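# Place phone on comic book and laptop on stand

## Task

Put the phone down flat so that all of it rests on the comic book. Set the closed laptop on the laptop stand with its top face upward and one of its long edges resting against the stand's lips. When finished, the robot must not be in contact with either the phone or the laptop.

## Robot and tools

Robot: two arms, left_arm and right_arm, each ending in a two-finger parallel gripper. The fingers extend along the gripper's own +z axis and spread apart along its y axis. end_effector_position marks the spot between the finger pads, roughly 1 cm short of the tips.

Frame: all poses, velocities and targets use the scene frame. Its origin sits at table-top height, halfway between the two arms' nominal bases. +z points up, +x points out across the table, and left_arm is on the +y side. The arm names do not tell you which side of an image an arm appears on. The real bases are offset from their nominal spots; a BASES line, when present, gives the calibrated positions. Reported hand positions and orientations may be wrong by a few centimetres, more at long reach.

execute_actions(actions, cameras): actions is a list of actions. Each action is a table of 1 to 15 rows, and each row covers one control step of 1/30 s. If a table has fewer than 15 rows, its final row repeats until 15 steps have run. A row always holds 14 numbers, each in [-1, 1], even when only one arm moves. The first 7 are left_arm's dx, dy, dz, rx, ry, rz, opening and the next 7 are right_arm's, in the same order. The six pose numbers are offsets along the scene axes from that arm's Hand target as it stood when the action began. Every row is measured from that same starting point, not from the row before it. Sending the same offset again therefore moves the gripper further. Scale: 1.0 equals 0.6 m of travel or 180 degrees of turn. rx, ry, rz together form a single rotation vector, applied about the Hand target's position. A translation longer than 1.0 may be cut back along its own direction. The opening is absolute: +1 is fully open (0.094 m) and -1 is closed. Sending all six pose numbers as 0 asks the arm to return to its Hand target. A 0 in the opening slot is a real command (half open), so to keep a gripper unchanged, repeat its current opening. An empty actions list performs no motion and just reports state. cameras selects images: omit, null or ["all"] for every camera; [] for none. The valid names are cam_head_left and cam_head_right, each 896x504.

move(target, speed, blend, opening_speed, blocking, cameras): target is either a single 14-number row or a list of up to 15 rows, laid out exactly as above. Every row is an offset from the Hand targets at the start of the move, not from the previous row. Each gripper follows a straight line, and neither the path nor its speed adapts to obstacles or to the other arm. speed is the top speed in m/s, from 0.002 to 4.3, with a default of 0.25. Turning is capped at twice that value in rad/s. Give one speed, or one per target. blend, in metres, rounds off corners at intermediate targets. opening_speed is in units per second on the -1..+1 scale, minimum 0.2; use a low value to close gently. The whole move is capped at 10 s. With blocking=false the call returns after about 0.5 s while motion carries on. The result adds a 'move:' line with the outcome, for example done, off_target, moving, held or fault. done means at rest within 10 mm and 2 degrees of the target. limits=paced means the commanded pose was clipped; limits=held means steps were withheld by a check. Neither done nor off_target tells you whether something is being touched.

wait(seconds): 0 to 10 s; the arms keep their last commands and any running move continues. stop(): brakes the running move; it needs stopping distance. zoom_image(camera, region): camera is cam_head_left or cam_head_right; region is [x0, y0, x1, y1] in pixels of that camera's latest image, at most 504x504, with the origin at top-left. finished_scene(scene): scene is the current scene number, which an empty execute_actions call reports. Call it only when the goal holds stably; it cannot be undone.

Motion behaviour: at each step, commanded orientation is limited to within 40 degrees of the measured one. Position takes priority over orientation. Friction and weight can leave a gripper resting a centimetre or more off target in free air. If so, add the missing distance as an offset. A following action, even all zeros, requests the Hand target again. An arm blocked by an object keeps pushing until it is commanded elsewhere. To stop a push, command a target back beyond where the gripper now is. Keep paths away from an arm's own base, since passing near it can flip the shoulder posture.

Reading results: Hand target is the last commanded pose after clipping. grip_measured is the measured opening on the -1..+1 scale. It reads a little wide when empty and slightly narrower than a firmly gripped part. Below the first-contact reading the fingers press at full force (about 50 to 64 N per pad). To release, command an opening well above grip_measured. grip_effort_nm is the motor's effort, negative when closing; it is not a pad force. Joint torques are listed in joint order; numbers 3 and 4 wrap at ±28 N m. 'within noise' means the joints are still. Tool commands shows the commands currently in force. Motor temperatures appear as well. MOTOR HOT appears at 85 °C. At 100 °C an OVER-TEMPERATURE FAULT drops that arm for 30 to 60 s or more. Holding loads, stretching out, or pushing against something unreachable heats the motors.

Avoid: dropping things, releasing a part while it is still moving, slamming or hard pushes, and anything leaving the table. Avoid arm-to-arm contact, including one gripper closing on the other's fingers. Loose objects may occasionally be nudged by an outside push, so check before finishing.

Each tool is called after "Request:" as a command line: name --argument value for each argument, lists and objects as JSON in quotes; but a table of rows of numbers goes row by row, as --pt "numbers of a row", without its own name.

## Session

Request:
execute_actions --actions '[]'

Scene clock: 0.00 s.
left_arm: end_effector_position=(+0.4917, +0.7724, +0.2723) grip_measured=+1.000 grip_effort_nm=n/a end_effector_quat_wxyz=(+0.538, +0.343, +0.763, +0.102) | right_arm: end_effector_position=(+0.0817, -0.5453, +0.1551) grip_measured=+1.000 grip_effort_nm=n/a end_effector_quat_wxyz=(-0.018, +0.931, +0.365, +0.017)
Joint positions: left_arm=[1.045 1.959 1.826 -0.901 1.086 1.589 0.094] | right_arm=[-1.159 1.068 0.818 -1.355 -0.035 1.239 0.094]
Joint velocities: within noise
Joint torques (N m): no reading
Motor temperatures (°C): left_arm=[23 25 27 24 28 25 28] | right_arm=[27 30 27 25 24 24 25]
Heat: left arm: hottest wrist yaw 28 °C; right arm: hottest shoulder 30 °C.
Hand target: left_arm +0.4939, +0.7763, +0.2941; +0.539, +0.352, +0.755, +0.121 | right_arm +0.0850, -0.5527, +0.1634; -0.006, +0.931, +0.366, +0.017
Tool commands: left_gripper/opening=+1.0 right_gripper/opening=+1.0

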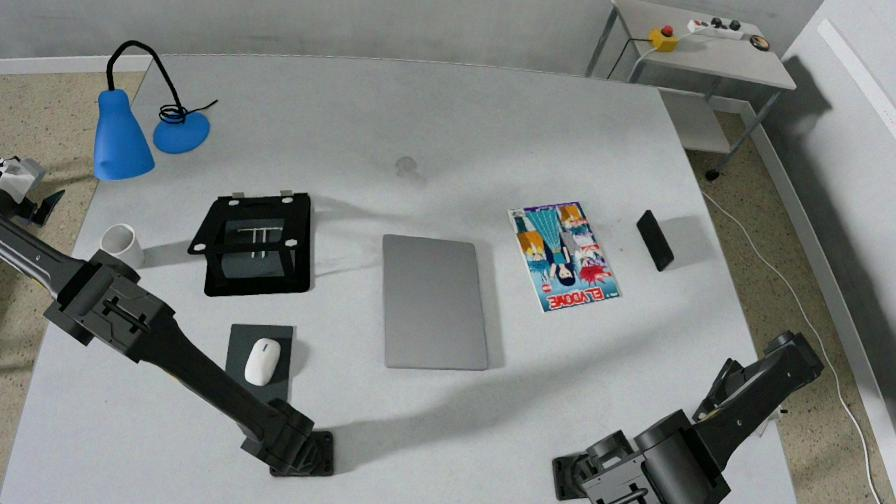

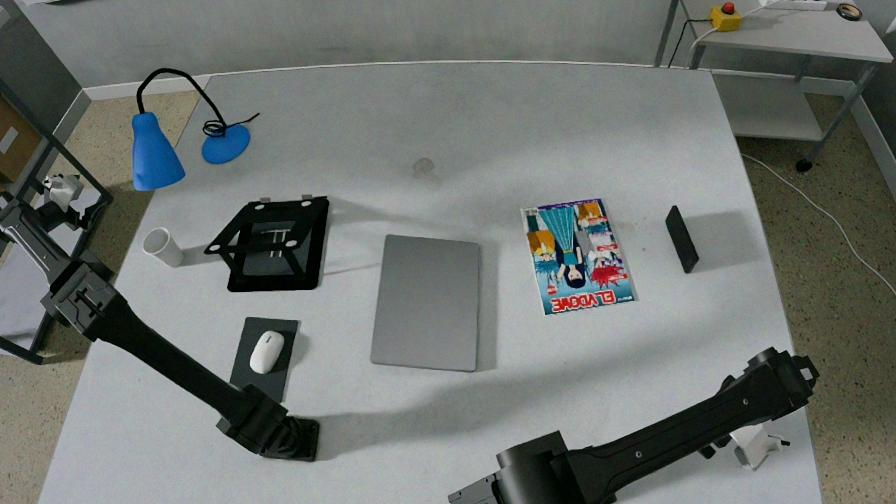

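Request:
zoom_image --camera "cam_head_left" --region '[170, 170, 340, 310]'

Request:
zoom_image --camera "cam_head_right" --region '[190, 180, 350, 310]'

Request:
zoom_image --camera "cam_head_left" --region '[490, 180, 710, 330]'

Request:
zoom_image --camera "cam_head_right" --region '[500, 180, 720, 330]'

Request:
zoom_image --camera "cam_head_right" --region '[340, 210, 520, 390]'

Request:
zoom_image --camera "cam_head_left" --region '[350, 210, 530, 390]'

Request:
zoom_image --camera "cam_head_right" --region '[440, 330, 840, 504]'

Request:
zoom_image --camera "cam_head_left" --region '[0, 130, 350, 490]'

Scaled by 2.965.

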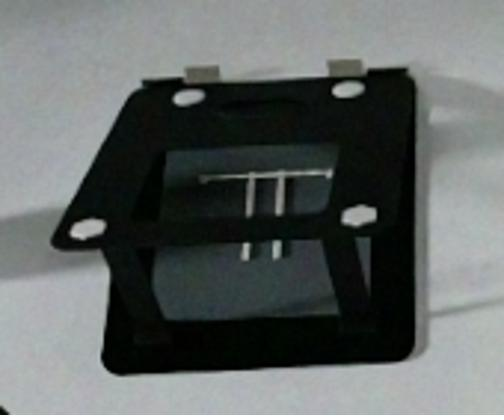

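Scaled by 3.150.

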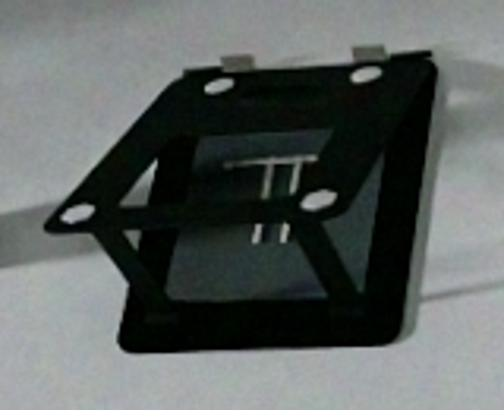

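Scaled by 2.291.

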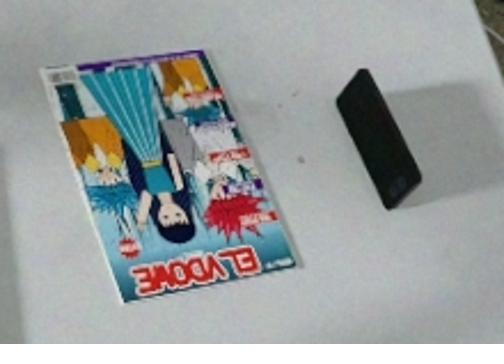

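Scaled by 2.291.

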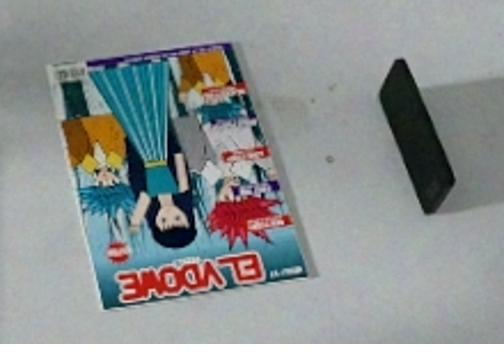

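Scaled by 2.800.

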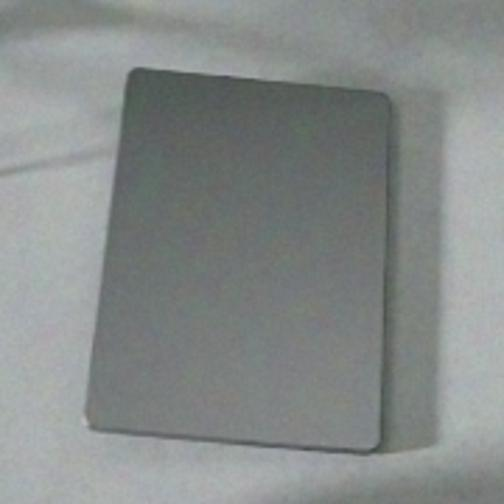

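Scaled by 2.800.

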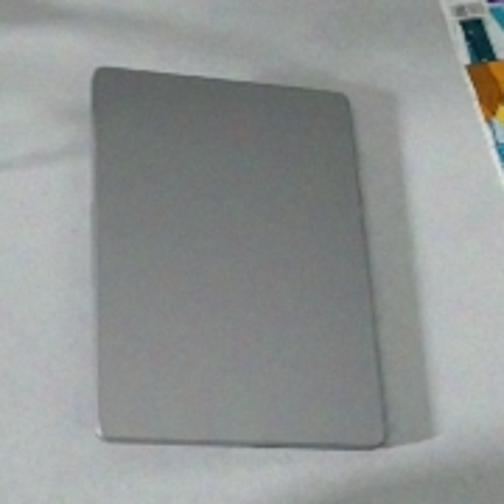

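Scaled by 1.260.

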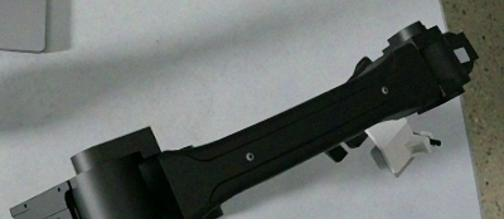

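Scaled by 1.400.

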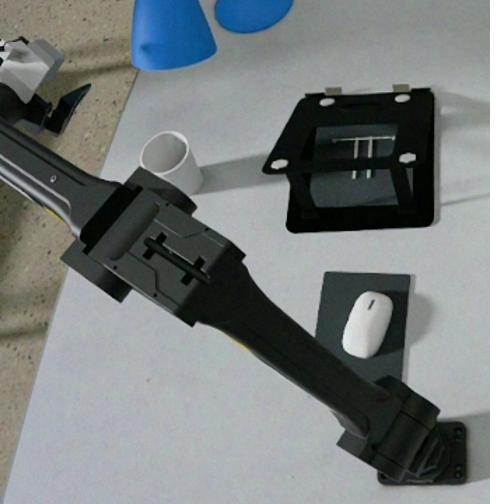

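Request:
move --target '[-0.49, -0.5433, 0.0933, 0.203, 0.321, -0.196, 1, 0.275, 0.17, 0.06, 0, 0, 0, 1]'

Scene clock: 50.73 s.
left_arm: end_effector_position=(+0.2002, +0.4545, +0.3534) grip_measured=+1.000 grip_effort_nm=0.022 end_effector_quat_wxyz=(-0.066, +0.585, +0.801, +0.110) | right_arm: end_effector_position=(+0.2316, -0.4447, +0.1812) grip_measured=+1.000 grip_effort_nm=-0.007 end_effector_quat_wxyz=(-0.020, +0.931, +0.363, +0.008)
Joint positions: left_arm=[0.766 0.95 1.253 -1.673 -0.162 2.074 0.094] | right_arm=[-0.505 1.137 0.937 -1.391 -0.037 1.899 0.094]
Joint torques (N m): left_arm=[-2.55 -5.42 9.28 0.18 -0.18 0.1] | right_arm=[1.44 -6.71 12.55 -0.25 0.14 0.23]
Motor temperatures (°C): left_arm=[23 29 32 24 28 24 27] | right_arm=[27 31 35 25 24 24 25]
Heat: left arm: hottest elbow 32 °C; right arm: hottest elbow 35 °C.
Hand target: left_arm +0.2000, +0.4503, +0.3501; +0.000, +0.707, +0.707, -0.001 | right_arm +0.2499, -0.4507, +0.1994; -0.006, +0.931, +0.366, +0.017
Off the commanded pose: left_arm 0.005 m, 23 deg | right_arm 0.026 m, 2 deg.
joint sent to its limit (left arm) — joint 4 (wrist pitch), lower limit; joint 6 (wrist roll), upper limit. The joint targets are off in orientation, not in position.
move: off_target (left_arm, right_arm)

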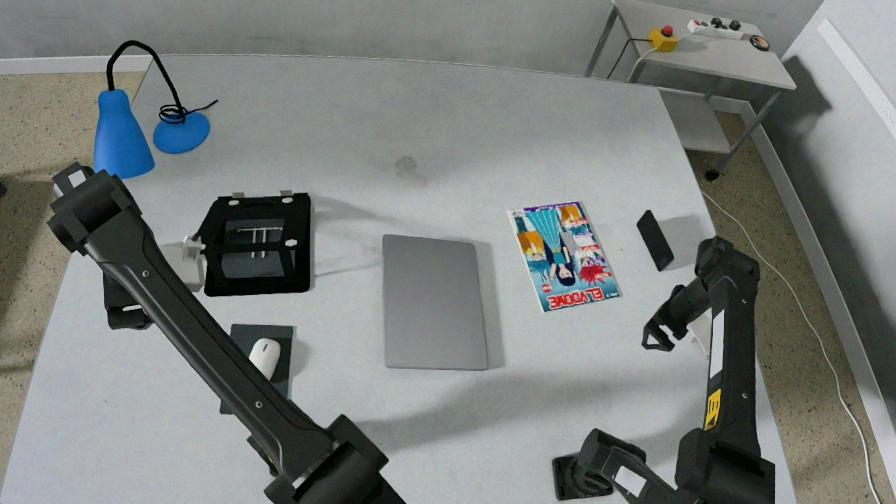

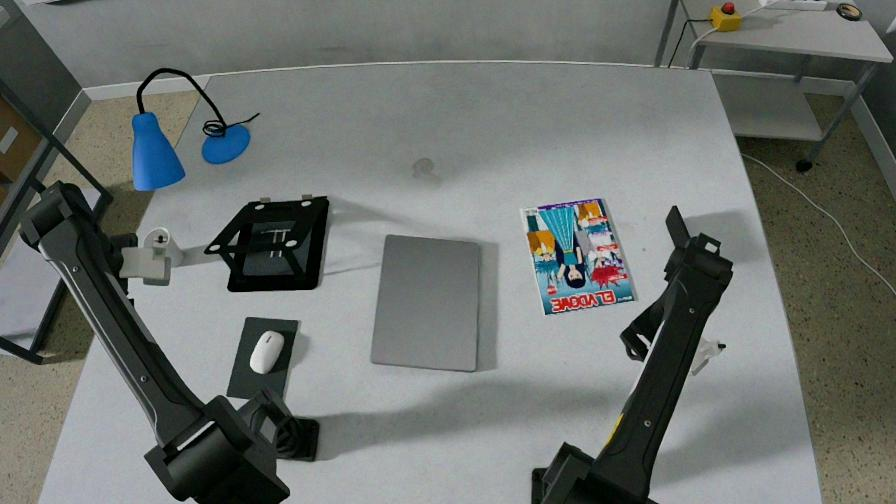

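Request:
move --target '[0, 0, -0.133, -0.063, -0.121, 0.686, 1, 0.283, -0.049, 0.0, -0.208, -0.042, 0.63, 1]'

Request:
zoom_image --camera "cam_head_left" --region '[500, 150, 800, 350]'

Request:
zoom_image --camera "cam_head_right" --region '[500, 150, 800, 350]'

Scene clock: 78.30 s.
left_arm: end_effector_position=(+0.2025, +0.4480, +0.2707) grip_measured=+1.000 grip_effort_nm=0.017 end_effector_quat_wxyz=(+0.160, -0.287, +0.944, +0.045) | right_arm: end_effector_position=(+0.3960, -0.4654, +0.1768) grip_measured=+1.000 grip_effort_nm=-0.017 end_effector_quat_wxyz=(+0.228, +0.168, +0.958, -0.039)
Joint positions: left_arm=[0.925 0.82 0.951 -1.39 0.122 0.345 0.094] | right_arm=[-0.358 1.28 0.97 -0.796 -0.005 -0.004 0.094]
Joint torques (N m): left_arm=[-1.03 -5.13 9.98 1.35 0 -0.05] | right_arm=[-0.44 -9.99 13.45 1.4 -0.04 0.11]
Heat: left arm: hottest elbow 32 °C; right arm: hottest elbow 38 °C.
Hand target: left_arm +0.2000, +0.4503, +0.2703; +0.166, -0.295, +0.939, +0.052 | right_arm +0.4197, -0.4802, +0.1994; +0.255, +0.169, +0.951, -0.045
Off the commanded pose: left_arm 0.003 m, 2 deg | right_arm 0.036 m, 3 deg.
move: off_target (right_arm)

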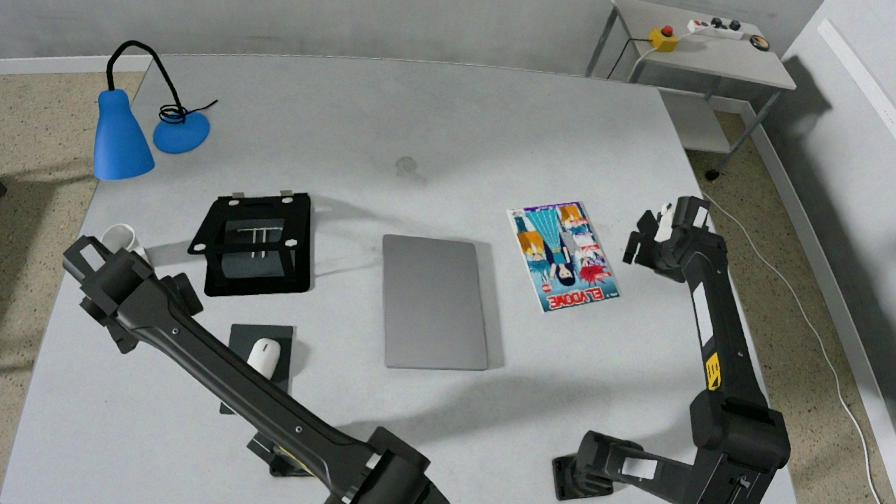

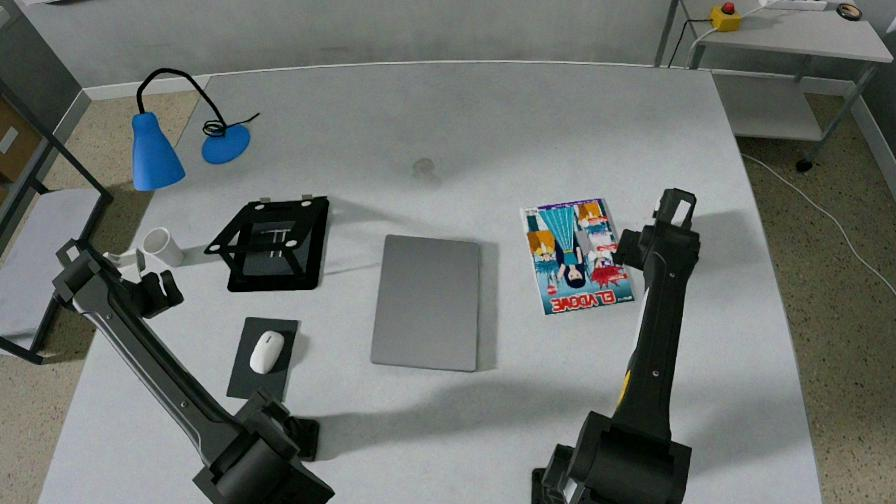

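Scaled by 1.680.

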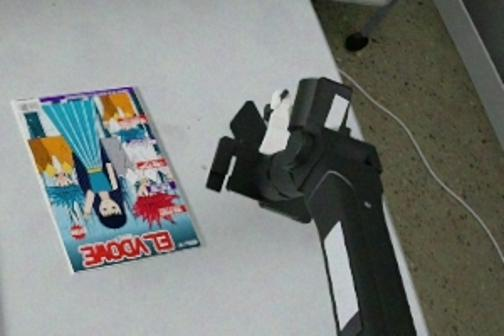

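Scaled by 1.680.

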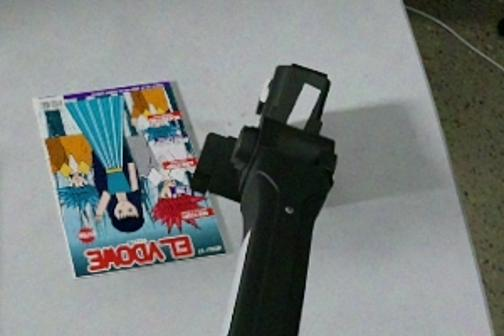

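Request:
move --target '[0, 0, 0, 0, 0, 0, 1, -0.067, 0.033, -0.232, 0, 0, 0, 1]'

Request:
zoom_image --camera "cam_head_left" --region '[560, 180, 760, 330]'

Request:
zoom_image --camera "cam_head_right" --region '[560, 180, 760, 330]'

Scene clock: 111.40 s.
left_arm: end_effector_position=(+0.2025, +0.4481, +0.2707) grip_measured=+1.000 grip_effort_nm=0.017 end_effector_quat_wxyz=(+0.160, -0.287, +0.943, +0.045) | right_arm: end_effector_position=(+0.3811, -0.4600, +0.0690) grip_measured=+1.000 grip_effort_nm=-0.022 end_effector_quat_wxyz=(+0.259, +0.167, +0.950, -0.045)
Joint positions: left_arm=[0.925 0.82 0.951 -1.39 0.122 0.344 0.094] | right_arm=[-0.358 1.363 0.703 -0.379 -0.004 -0.005 0.094]
Joint torques (N m): left_arm=[-0.73 -5.01 9.89 1.09 -0.01 -0.07] | right_arm=[0.38 -9.93 6.72 1.44 0.1 0.18]
Motor temperatures (°C): left_arm=[23 26 31 24 27 24 27] | right_arm=[27 31 40 25 24 23 25]
Heat: left arm: hottest elbow 31 °C; right arm: hottest elbow 40 °C.
Hand target: left_arm +0.1999, +0.4503, +0.2703; +0.166, -0.295, +0.939, +0.052 | right_arm +0.3797, -0.4604, +0.0605; +0.255, +0.169, +0.951, -0.045
Off the commanded pose: left_arm 0.003 m, 2 deg | right_arm 0.009 m, 1 deg.
move: done

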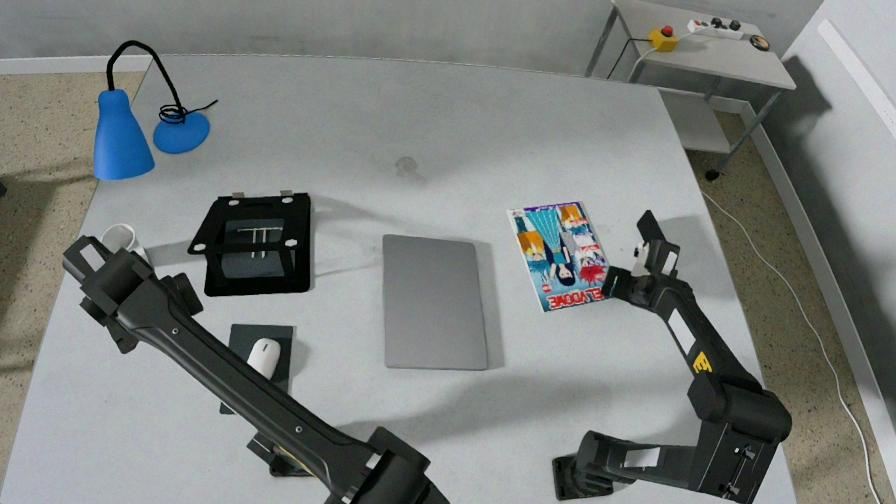

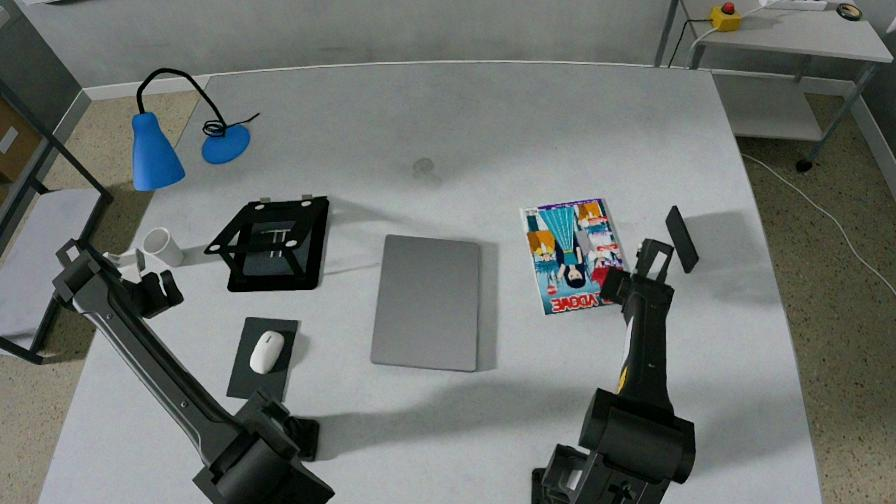

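Scaled by 2.520.

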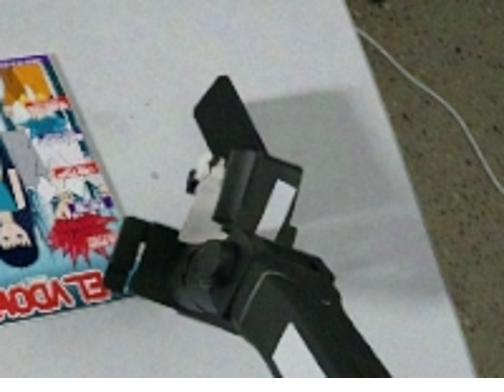

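Scaled by 2.520.

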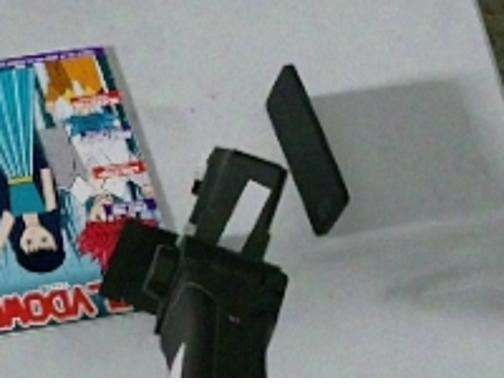

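Request:
move --pt "0 0 0 0 0 0 1 0 0 0.15 0 0 0 1" --pt "0 0 0 0 0 0 1 0.05 -0.2 0.183 -0.0101 -0.1118 0.1657 1"

Request:
zoom_image --camera "cam_head_left" --region '[560, 180, 760, 330]'

Request:
zoom_image --camera "cam_head_right" --region '[560, 180, 760, 330]'

Scene clock: 143.63 s.
left_arm: end_effector_position=(+0.2025, +0.4481, +0.2707) grip_measured=+1.000 grip_effort_nm=0.022 end_effector_quat_wxyz=(+0.160, -0.287, +0.943, +0.045) | right_arm: end_effector_position=(+0.3952, -0.5615, +0.1543) grip_measured=+1.000 grip_effort_nm=-0.022 end_effector_quat_wxyz=(+0.411, -0.074, +0.907, +0.050)
Joint positions: left_arm=[0.925 0.82 0.951 -1.39 0.122 0.344 0.094] | right_arm=[-0.756 1.421 0.913 -0.477 -0.661 -0.708 0.094]
Joint torques (N m): left_arm=[-0.91 -5.42 10.15 1.31 0.01 -0.09] | right_arm=[-0.15 -11.28 12.51 0.73 -0.39 0.07]
Heat: left arm: hottest elbow 31 °C; right arm: hottest elbow 38 °C.
Hand target: left_arm +0.1999, +0.4503, +0.2703; +0.166, -0.295, +0.939, +0.052 | right_arm +0.4097, -0.5803, +0.1702; +0.421, -0.079, +0.903, +0.037
Off the commanded pose: left_arm 0.003 m, 2 deg | right_arm 0.029 m, 2 deg.
move: off_target (right_arm)

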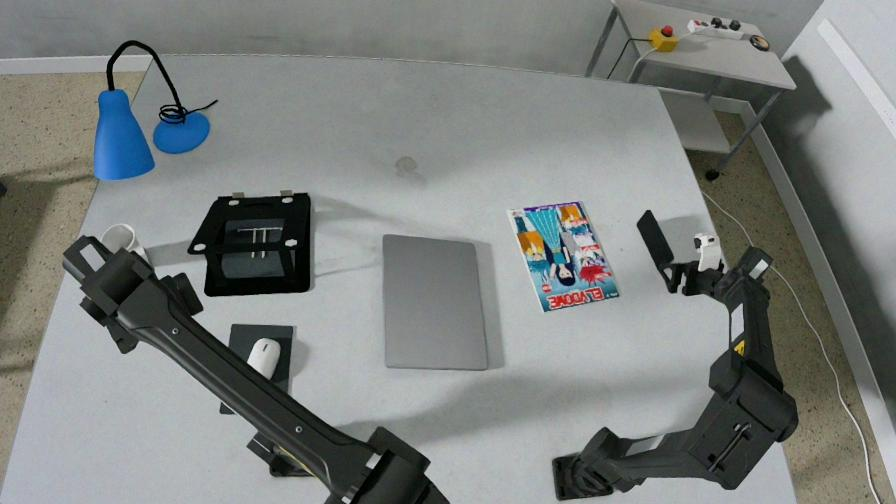

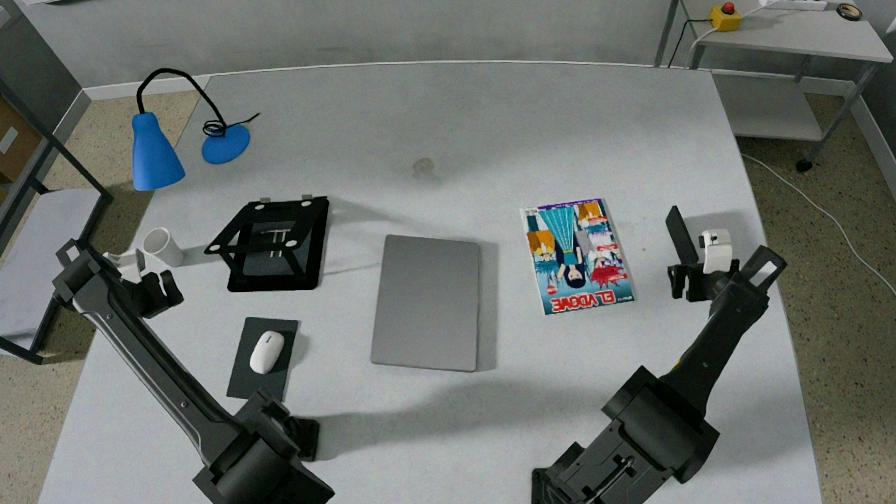

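Scaled by 2.520.

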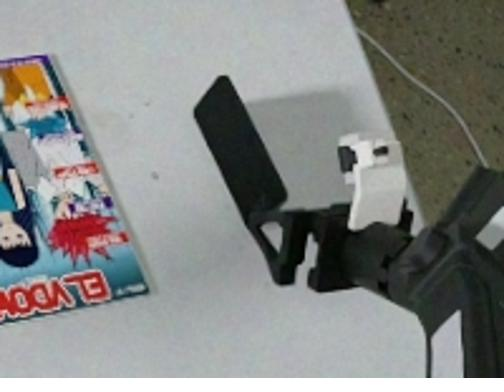

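Scaled by 2.520.

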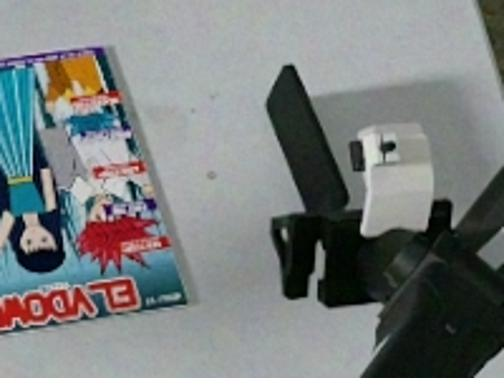

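Request:
move --target '[0, 0, 0, 0, 0, 0, 1, 0, -0.083, -0.058, 0,0,0.022, 1]' --speed 0.15

Request:
zoom_image --camera "cam_head_left" --region '[600, 180, 720, 300]'

Request:
zoom_image --camera "cam_head_right" --region '[630, 180, 750, 300]'

Scene clock: 155.83 s.
left_arm: end_effector_position=(+0.2025, +0.4481, +0.2707) grip_measured=+1.000 grip_effort_nm=0.017 end_effector_quat_wxyz=(+0.160, -0.287, +0.943, +0.045) | right_arm: end_effector_position=(+0.3975, -0.6117, +0.1219) grip_measured=+1.000 grip_effort_nm=-0.012 end_effector_quat_wxyz=(+0.411, -0.105, +0.903, +0.064)
Joint positions: left_arm=[0.925 0.82 0.951 -1.39 0.122 0.344 0.094] | right_arm=[-0.846 1.591 1.017 -0.522 -0.745 -0.883 0.094]
Joint torques (N m): left_arm=[-0.03 -5.07 9.99 1.35 0.01 -0.08] | right_arm=[-0.09 -14.04 11.79 0.4 -0.46 0.06]
Heat: left arm: hottest elbow 31 °C; right arm: hottest elbow 41 °C.
Hand target: left_arm +0.1999, +0.4503, +0.2703; +0.166, -0.296, +0.939, +0.052 | right_arm +0.4096, -0.6301, +0.1353; +0.419, -0.110, +0.900, +0.052
Off the commanded pose: left_arm 0.003 m, 1 deg | right_arm 0.026 m, 2 deg.
move: off_target (right_arm)

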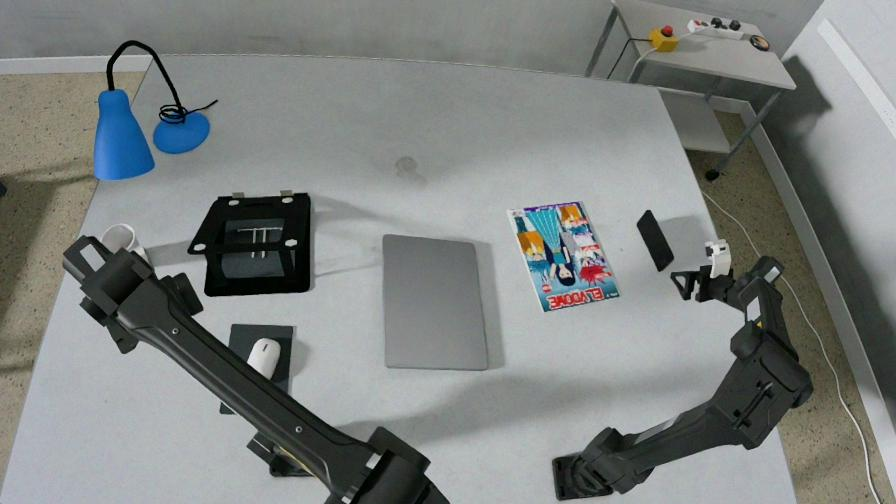

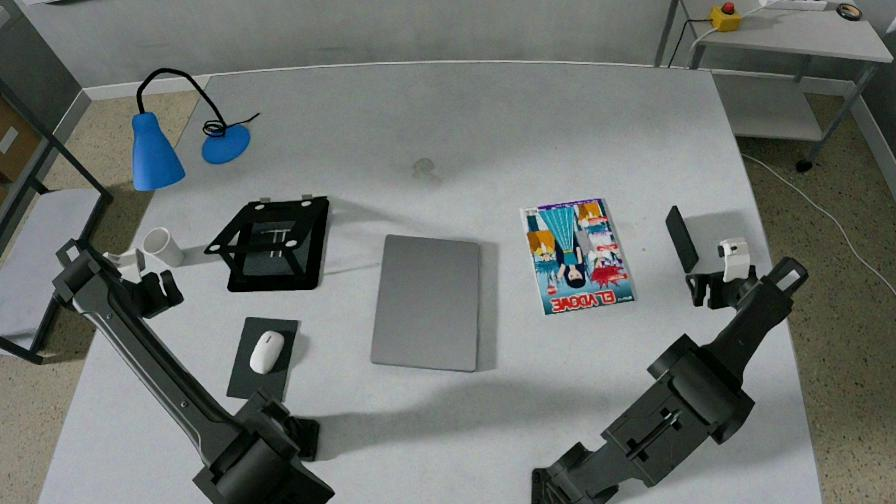

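Scaled by 4.200.

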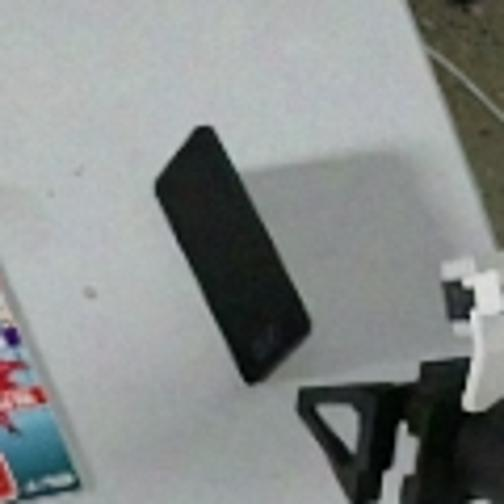

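Scaled by 4.200.

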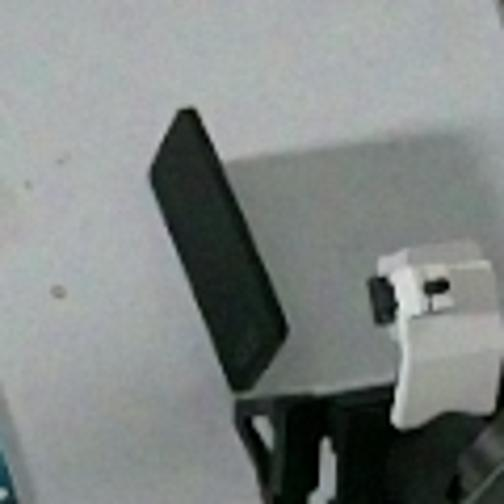

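Request:
move --target '[0, 0, 0, 0, 0, 0, 1, 0.0957, 0.03, -0.122, 0,0,0, 1]' --speed 0.1

Request:
zoom_image --camera "cam_head_left" --region '[600, 180, 720, 300]'

Request:
zoom_image --camera "cam_head_right" --region '[630, 180, 750, 300]'

Scene clock: 171.23 s.
left_arm: end_effector_position=(+0.2025, +0.4481, +0.2707) grip_measured=+1.000 grip_effort_nm=0.017 end_effector_quat_wxyz=(+0.160, -0.287, +0.943, +0.045) | right_arm: end_effector_position=(+0.4473, -0.6015, +0.0540) grip_measured=+1.000 grip_effort_nm=-0.017 end_effector_quat_wxyz=(+0.408, -0.103, +0.905, +0.063)
Joint positions: left_arm=[0.925 0.82 0.951 -1.39 0.122 0.344 0.094] | right_arm=[-0.753 1.761 1.017 -0.283 -0.692 -0.773 0.094]
Joint torques (N m): left_arm=[-0.67 -5.19 10.09 1.4 -0.04 -0.07] | right_arm=[1.26 -16.21 10.5 1.48 -0.28 0.22]
Heat: left arm: hottest elbow 31 °C; right arm: hottest elbow 40 °C.
Hand target: left_arm +0.1999, +0.4503, +0.2703; +0.166, -0.296, +0.939, +0.052 | right_arm +0.4670, -0.6121, +0.0620; +0.419, -0.110, +0.900, +0.052
Off the commanded pose: left_arm 0.003 m, 2 deg | right_arm 0.024 m, 2 deg.
move: off_target (right_arm)

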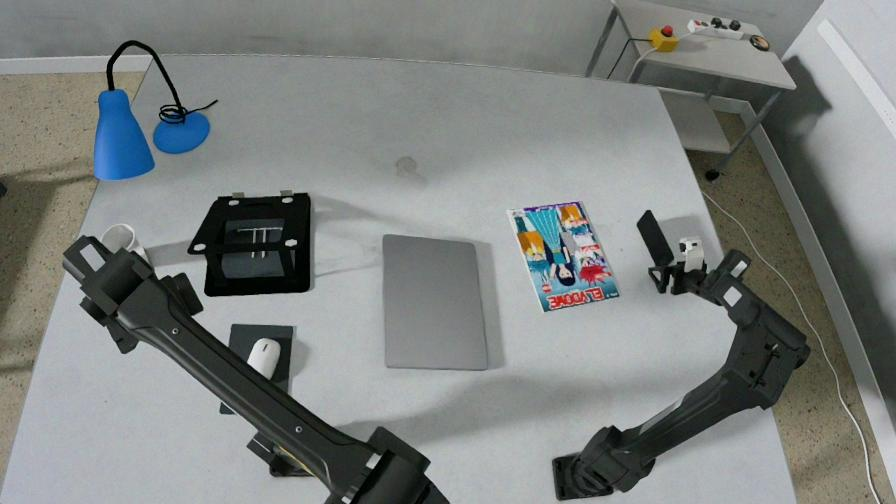

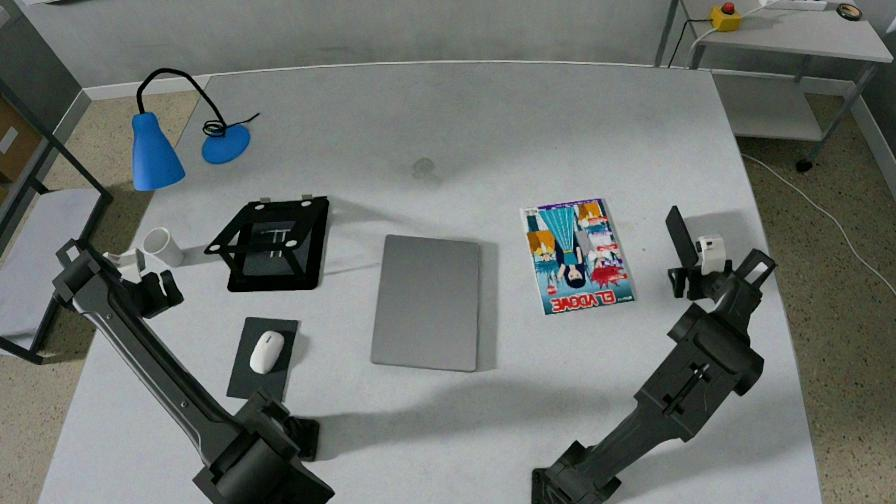

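Scaled by 4.200.

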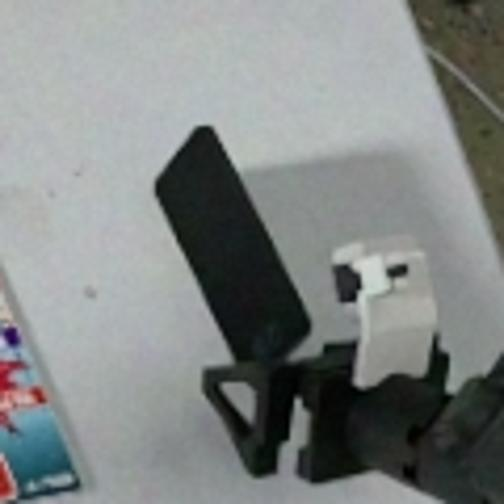

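Scaled by 4.200.

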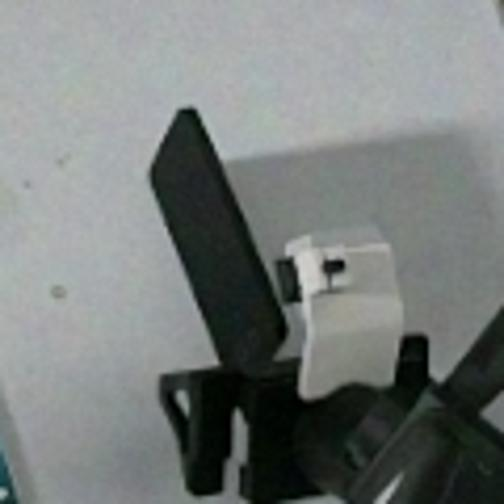

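Request:
move --target '[0, 0, 0, 0, 0, 0, 1, 0,0,0, 0,0,0, 0.5]' --opening_speed 0.5

Request:
zoom_image --camera "cam_head_left" --region '[600, 180, 720, 300]'

Request:
zoom_image --camera "cam_head_right" --region '[630, 180, 750, 300]'

Scene clock: 180.10 s.
left_arm: end_effector_position=(+0.2025, +0.4481, +0.2707) grip_measured=+1.000 grip_effort_nm=0.012 end_effector_quat_wxyz=(+0.160, -0.287, +0.943, +0.045) | right_arm: end_effector_position=(+0.4472, -0.6015, +0.0540) grip_measured=+0.502 grip_effort_nm=-0.081 end_effector_quat_wxyz=(+0.408, -0.102, +0.905, +0.063)
Joint positions: left_arm=[0.925 0.82 0.951 -1.39 0.122 0.344 0.094] | right_arm=[-0.753 1.761 1.017 -0.283 -0.692 -0.773 0.071]
Joint torques (N m): left_arm=[-0.73 -5.19 9.92 1.36 -0.06 -0.07] | right_arm=[1.2 -15.97 10.3 1.44 -0.27 0.21]
Heat: left arm: hottest elbow 31 °C; right arm: hottest elbow 39 °C.
Hand target: left_arm +0.1999, +0.4503, +0.2703; +0.166, -0.296, +0.939, +0.052 | right_arm +0.4669, -0.6122, +0.0620; +0.419, -0.110, +0.900, +0.052
Off the commanded pose: left_arm 0.003 m, 2 deg | right_arm 0.024 m, 2 deg.
move: off_target (right_arm)

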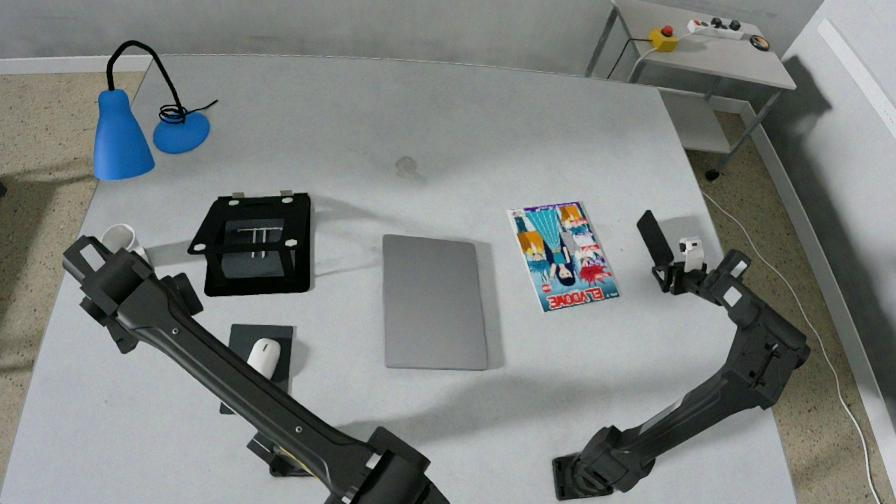

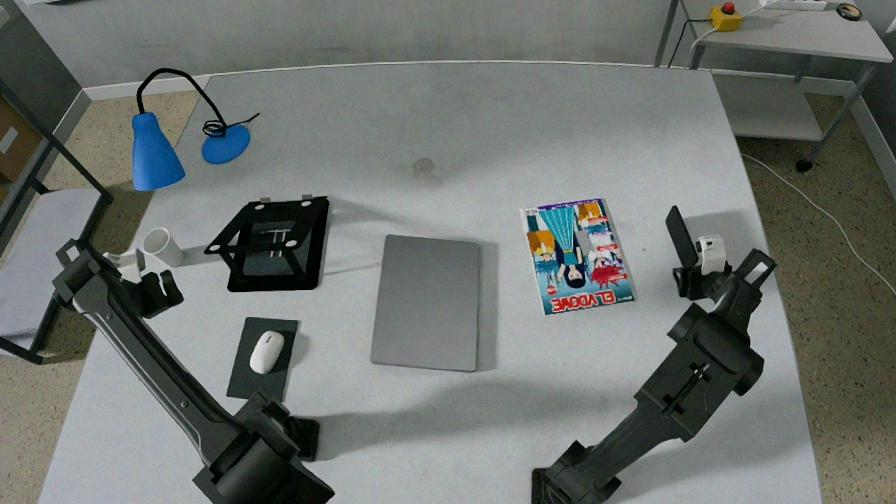

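Scaled by 4.200.

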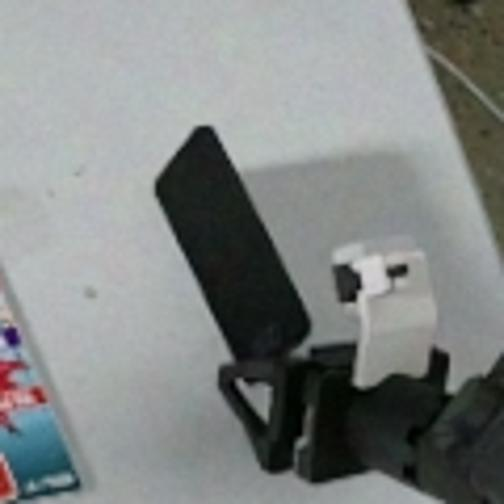

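Scaled by 4.200.

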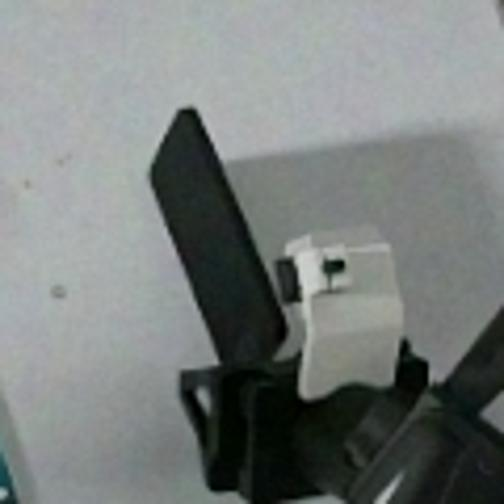

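Request:
zoom_image --camera "cam_head_left" --region '[645, 250, 695, 300]'

Request:
zoom_image --camera "cam_head_right" --region '[90, 240, 200, 330]'

Request:
zoom_image --camera "cam_head_left" --region '[50, 210, 220, 350]'

Scaled by 10.080.

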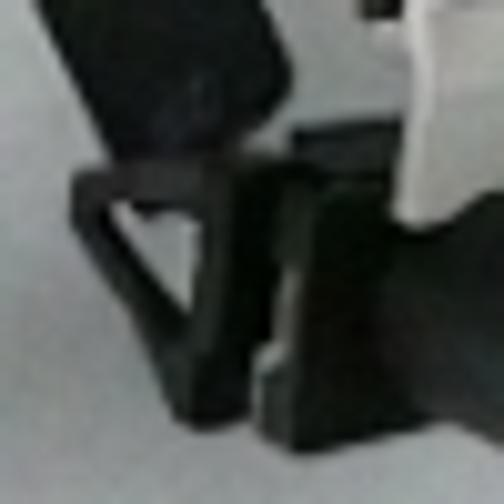

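Scaled by 4.582.

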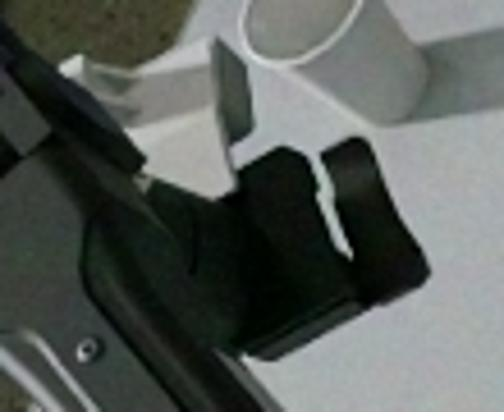

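Scaled by 2.965.

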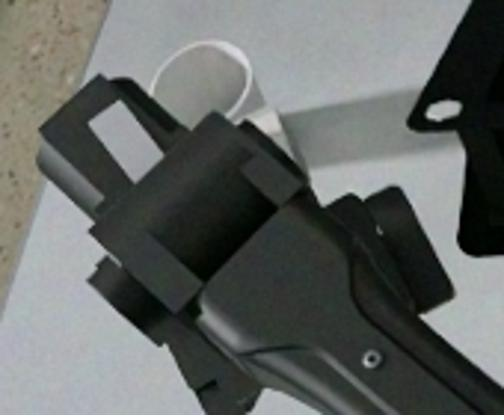

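Request:
move --target '[0, 0, 0, 0, 0, 0, 1, 0.073, 0.018, -0.01, 0,0,0, 0.8]' --speed 0.08

Request:
zoom_image --camera "cam_head_left" --region '[620, 200, 700, 280]'

Request:
zoom_image --camera "cam_head_right" --region '[650, 200, 730, 280]'

Scene clock: 197.07 s.
left_arm: end_effector_position=(+0.2025, +0.4481, +0.2707) grip_measured=+1.000 grip_effort_nm=0.017 end_effector_quat_wxyz=(+0.160, -0.287, +0.943, +0.045) | right_arm: end_effector_position=(+0.4885, -0.5907, +0.0491) grip_measured=+0.799 grip_effort_nm=0.071 end_effector_quat_wxyz=(+0.407, -0.104, +0.905, +0.062)
Joint positions: left_arm=[0.925 0.82 0.951 -1.39 0.122 0.344 0.094] | right_arm=[-0.68 1.816 1.078 -0.243 -0.651 -0.699 0.085]
Joint torques (N m): left_arm=[-0.91 -5.01 10.02 1.46 -0.02 -0.03] | right_arm=[1.14 -16.56 10.7 1.47 -0.25 0.22]
Heat: left arm: hottest elbow 31 °C; right arm: hottest elbow 39 °C.
Hand target: left_arm +0.1999, +0.4503, +0.2703; +0.166, -0.296, +0.939, +0.052 | right_arm +0.5108, -0.6014, +0.0561; +0.419, -0.110, +0.900, +0.052
Off the commanded pose: left_arm 0.003 m, 2 deg | right_arm 0.026 m, 2 deg.
move: off_target (right_arm)

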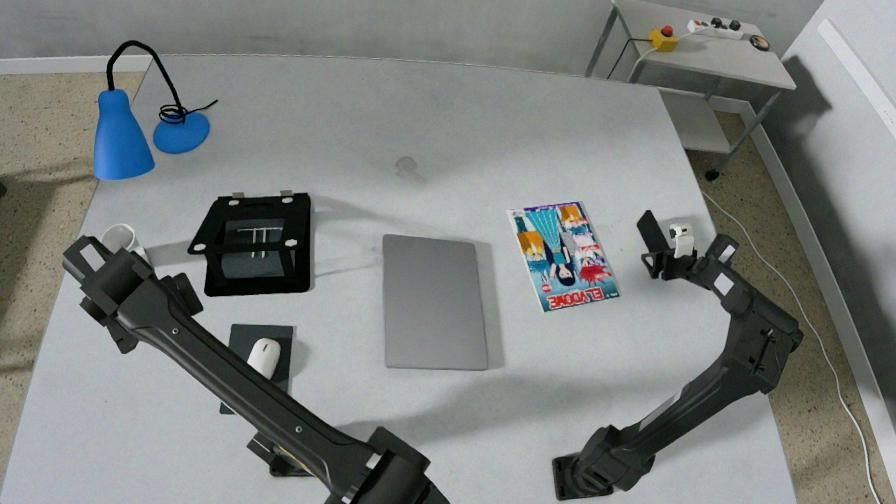

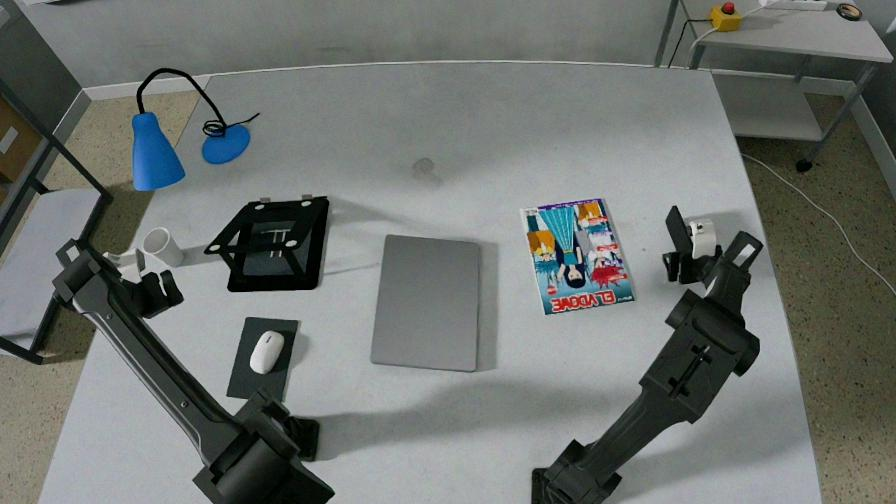

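Scaled by 6.300.

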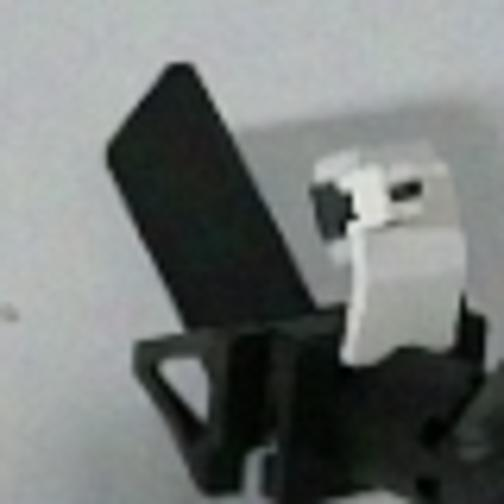

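Scaled by 6.300.

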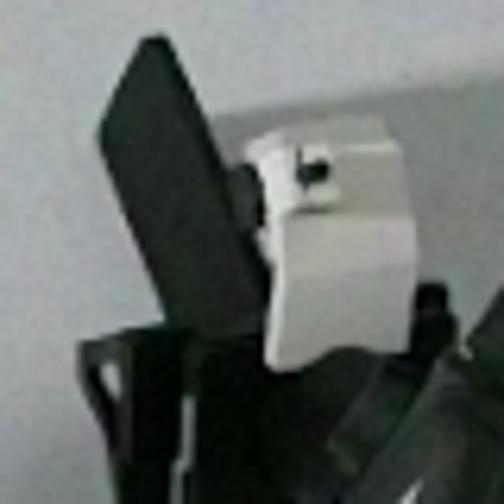

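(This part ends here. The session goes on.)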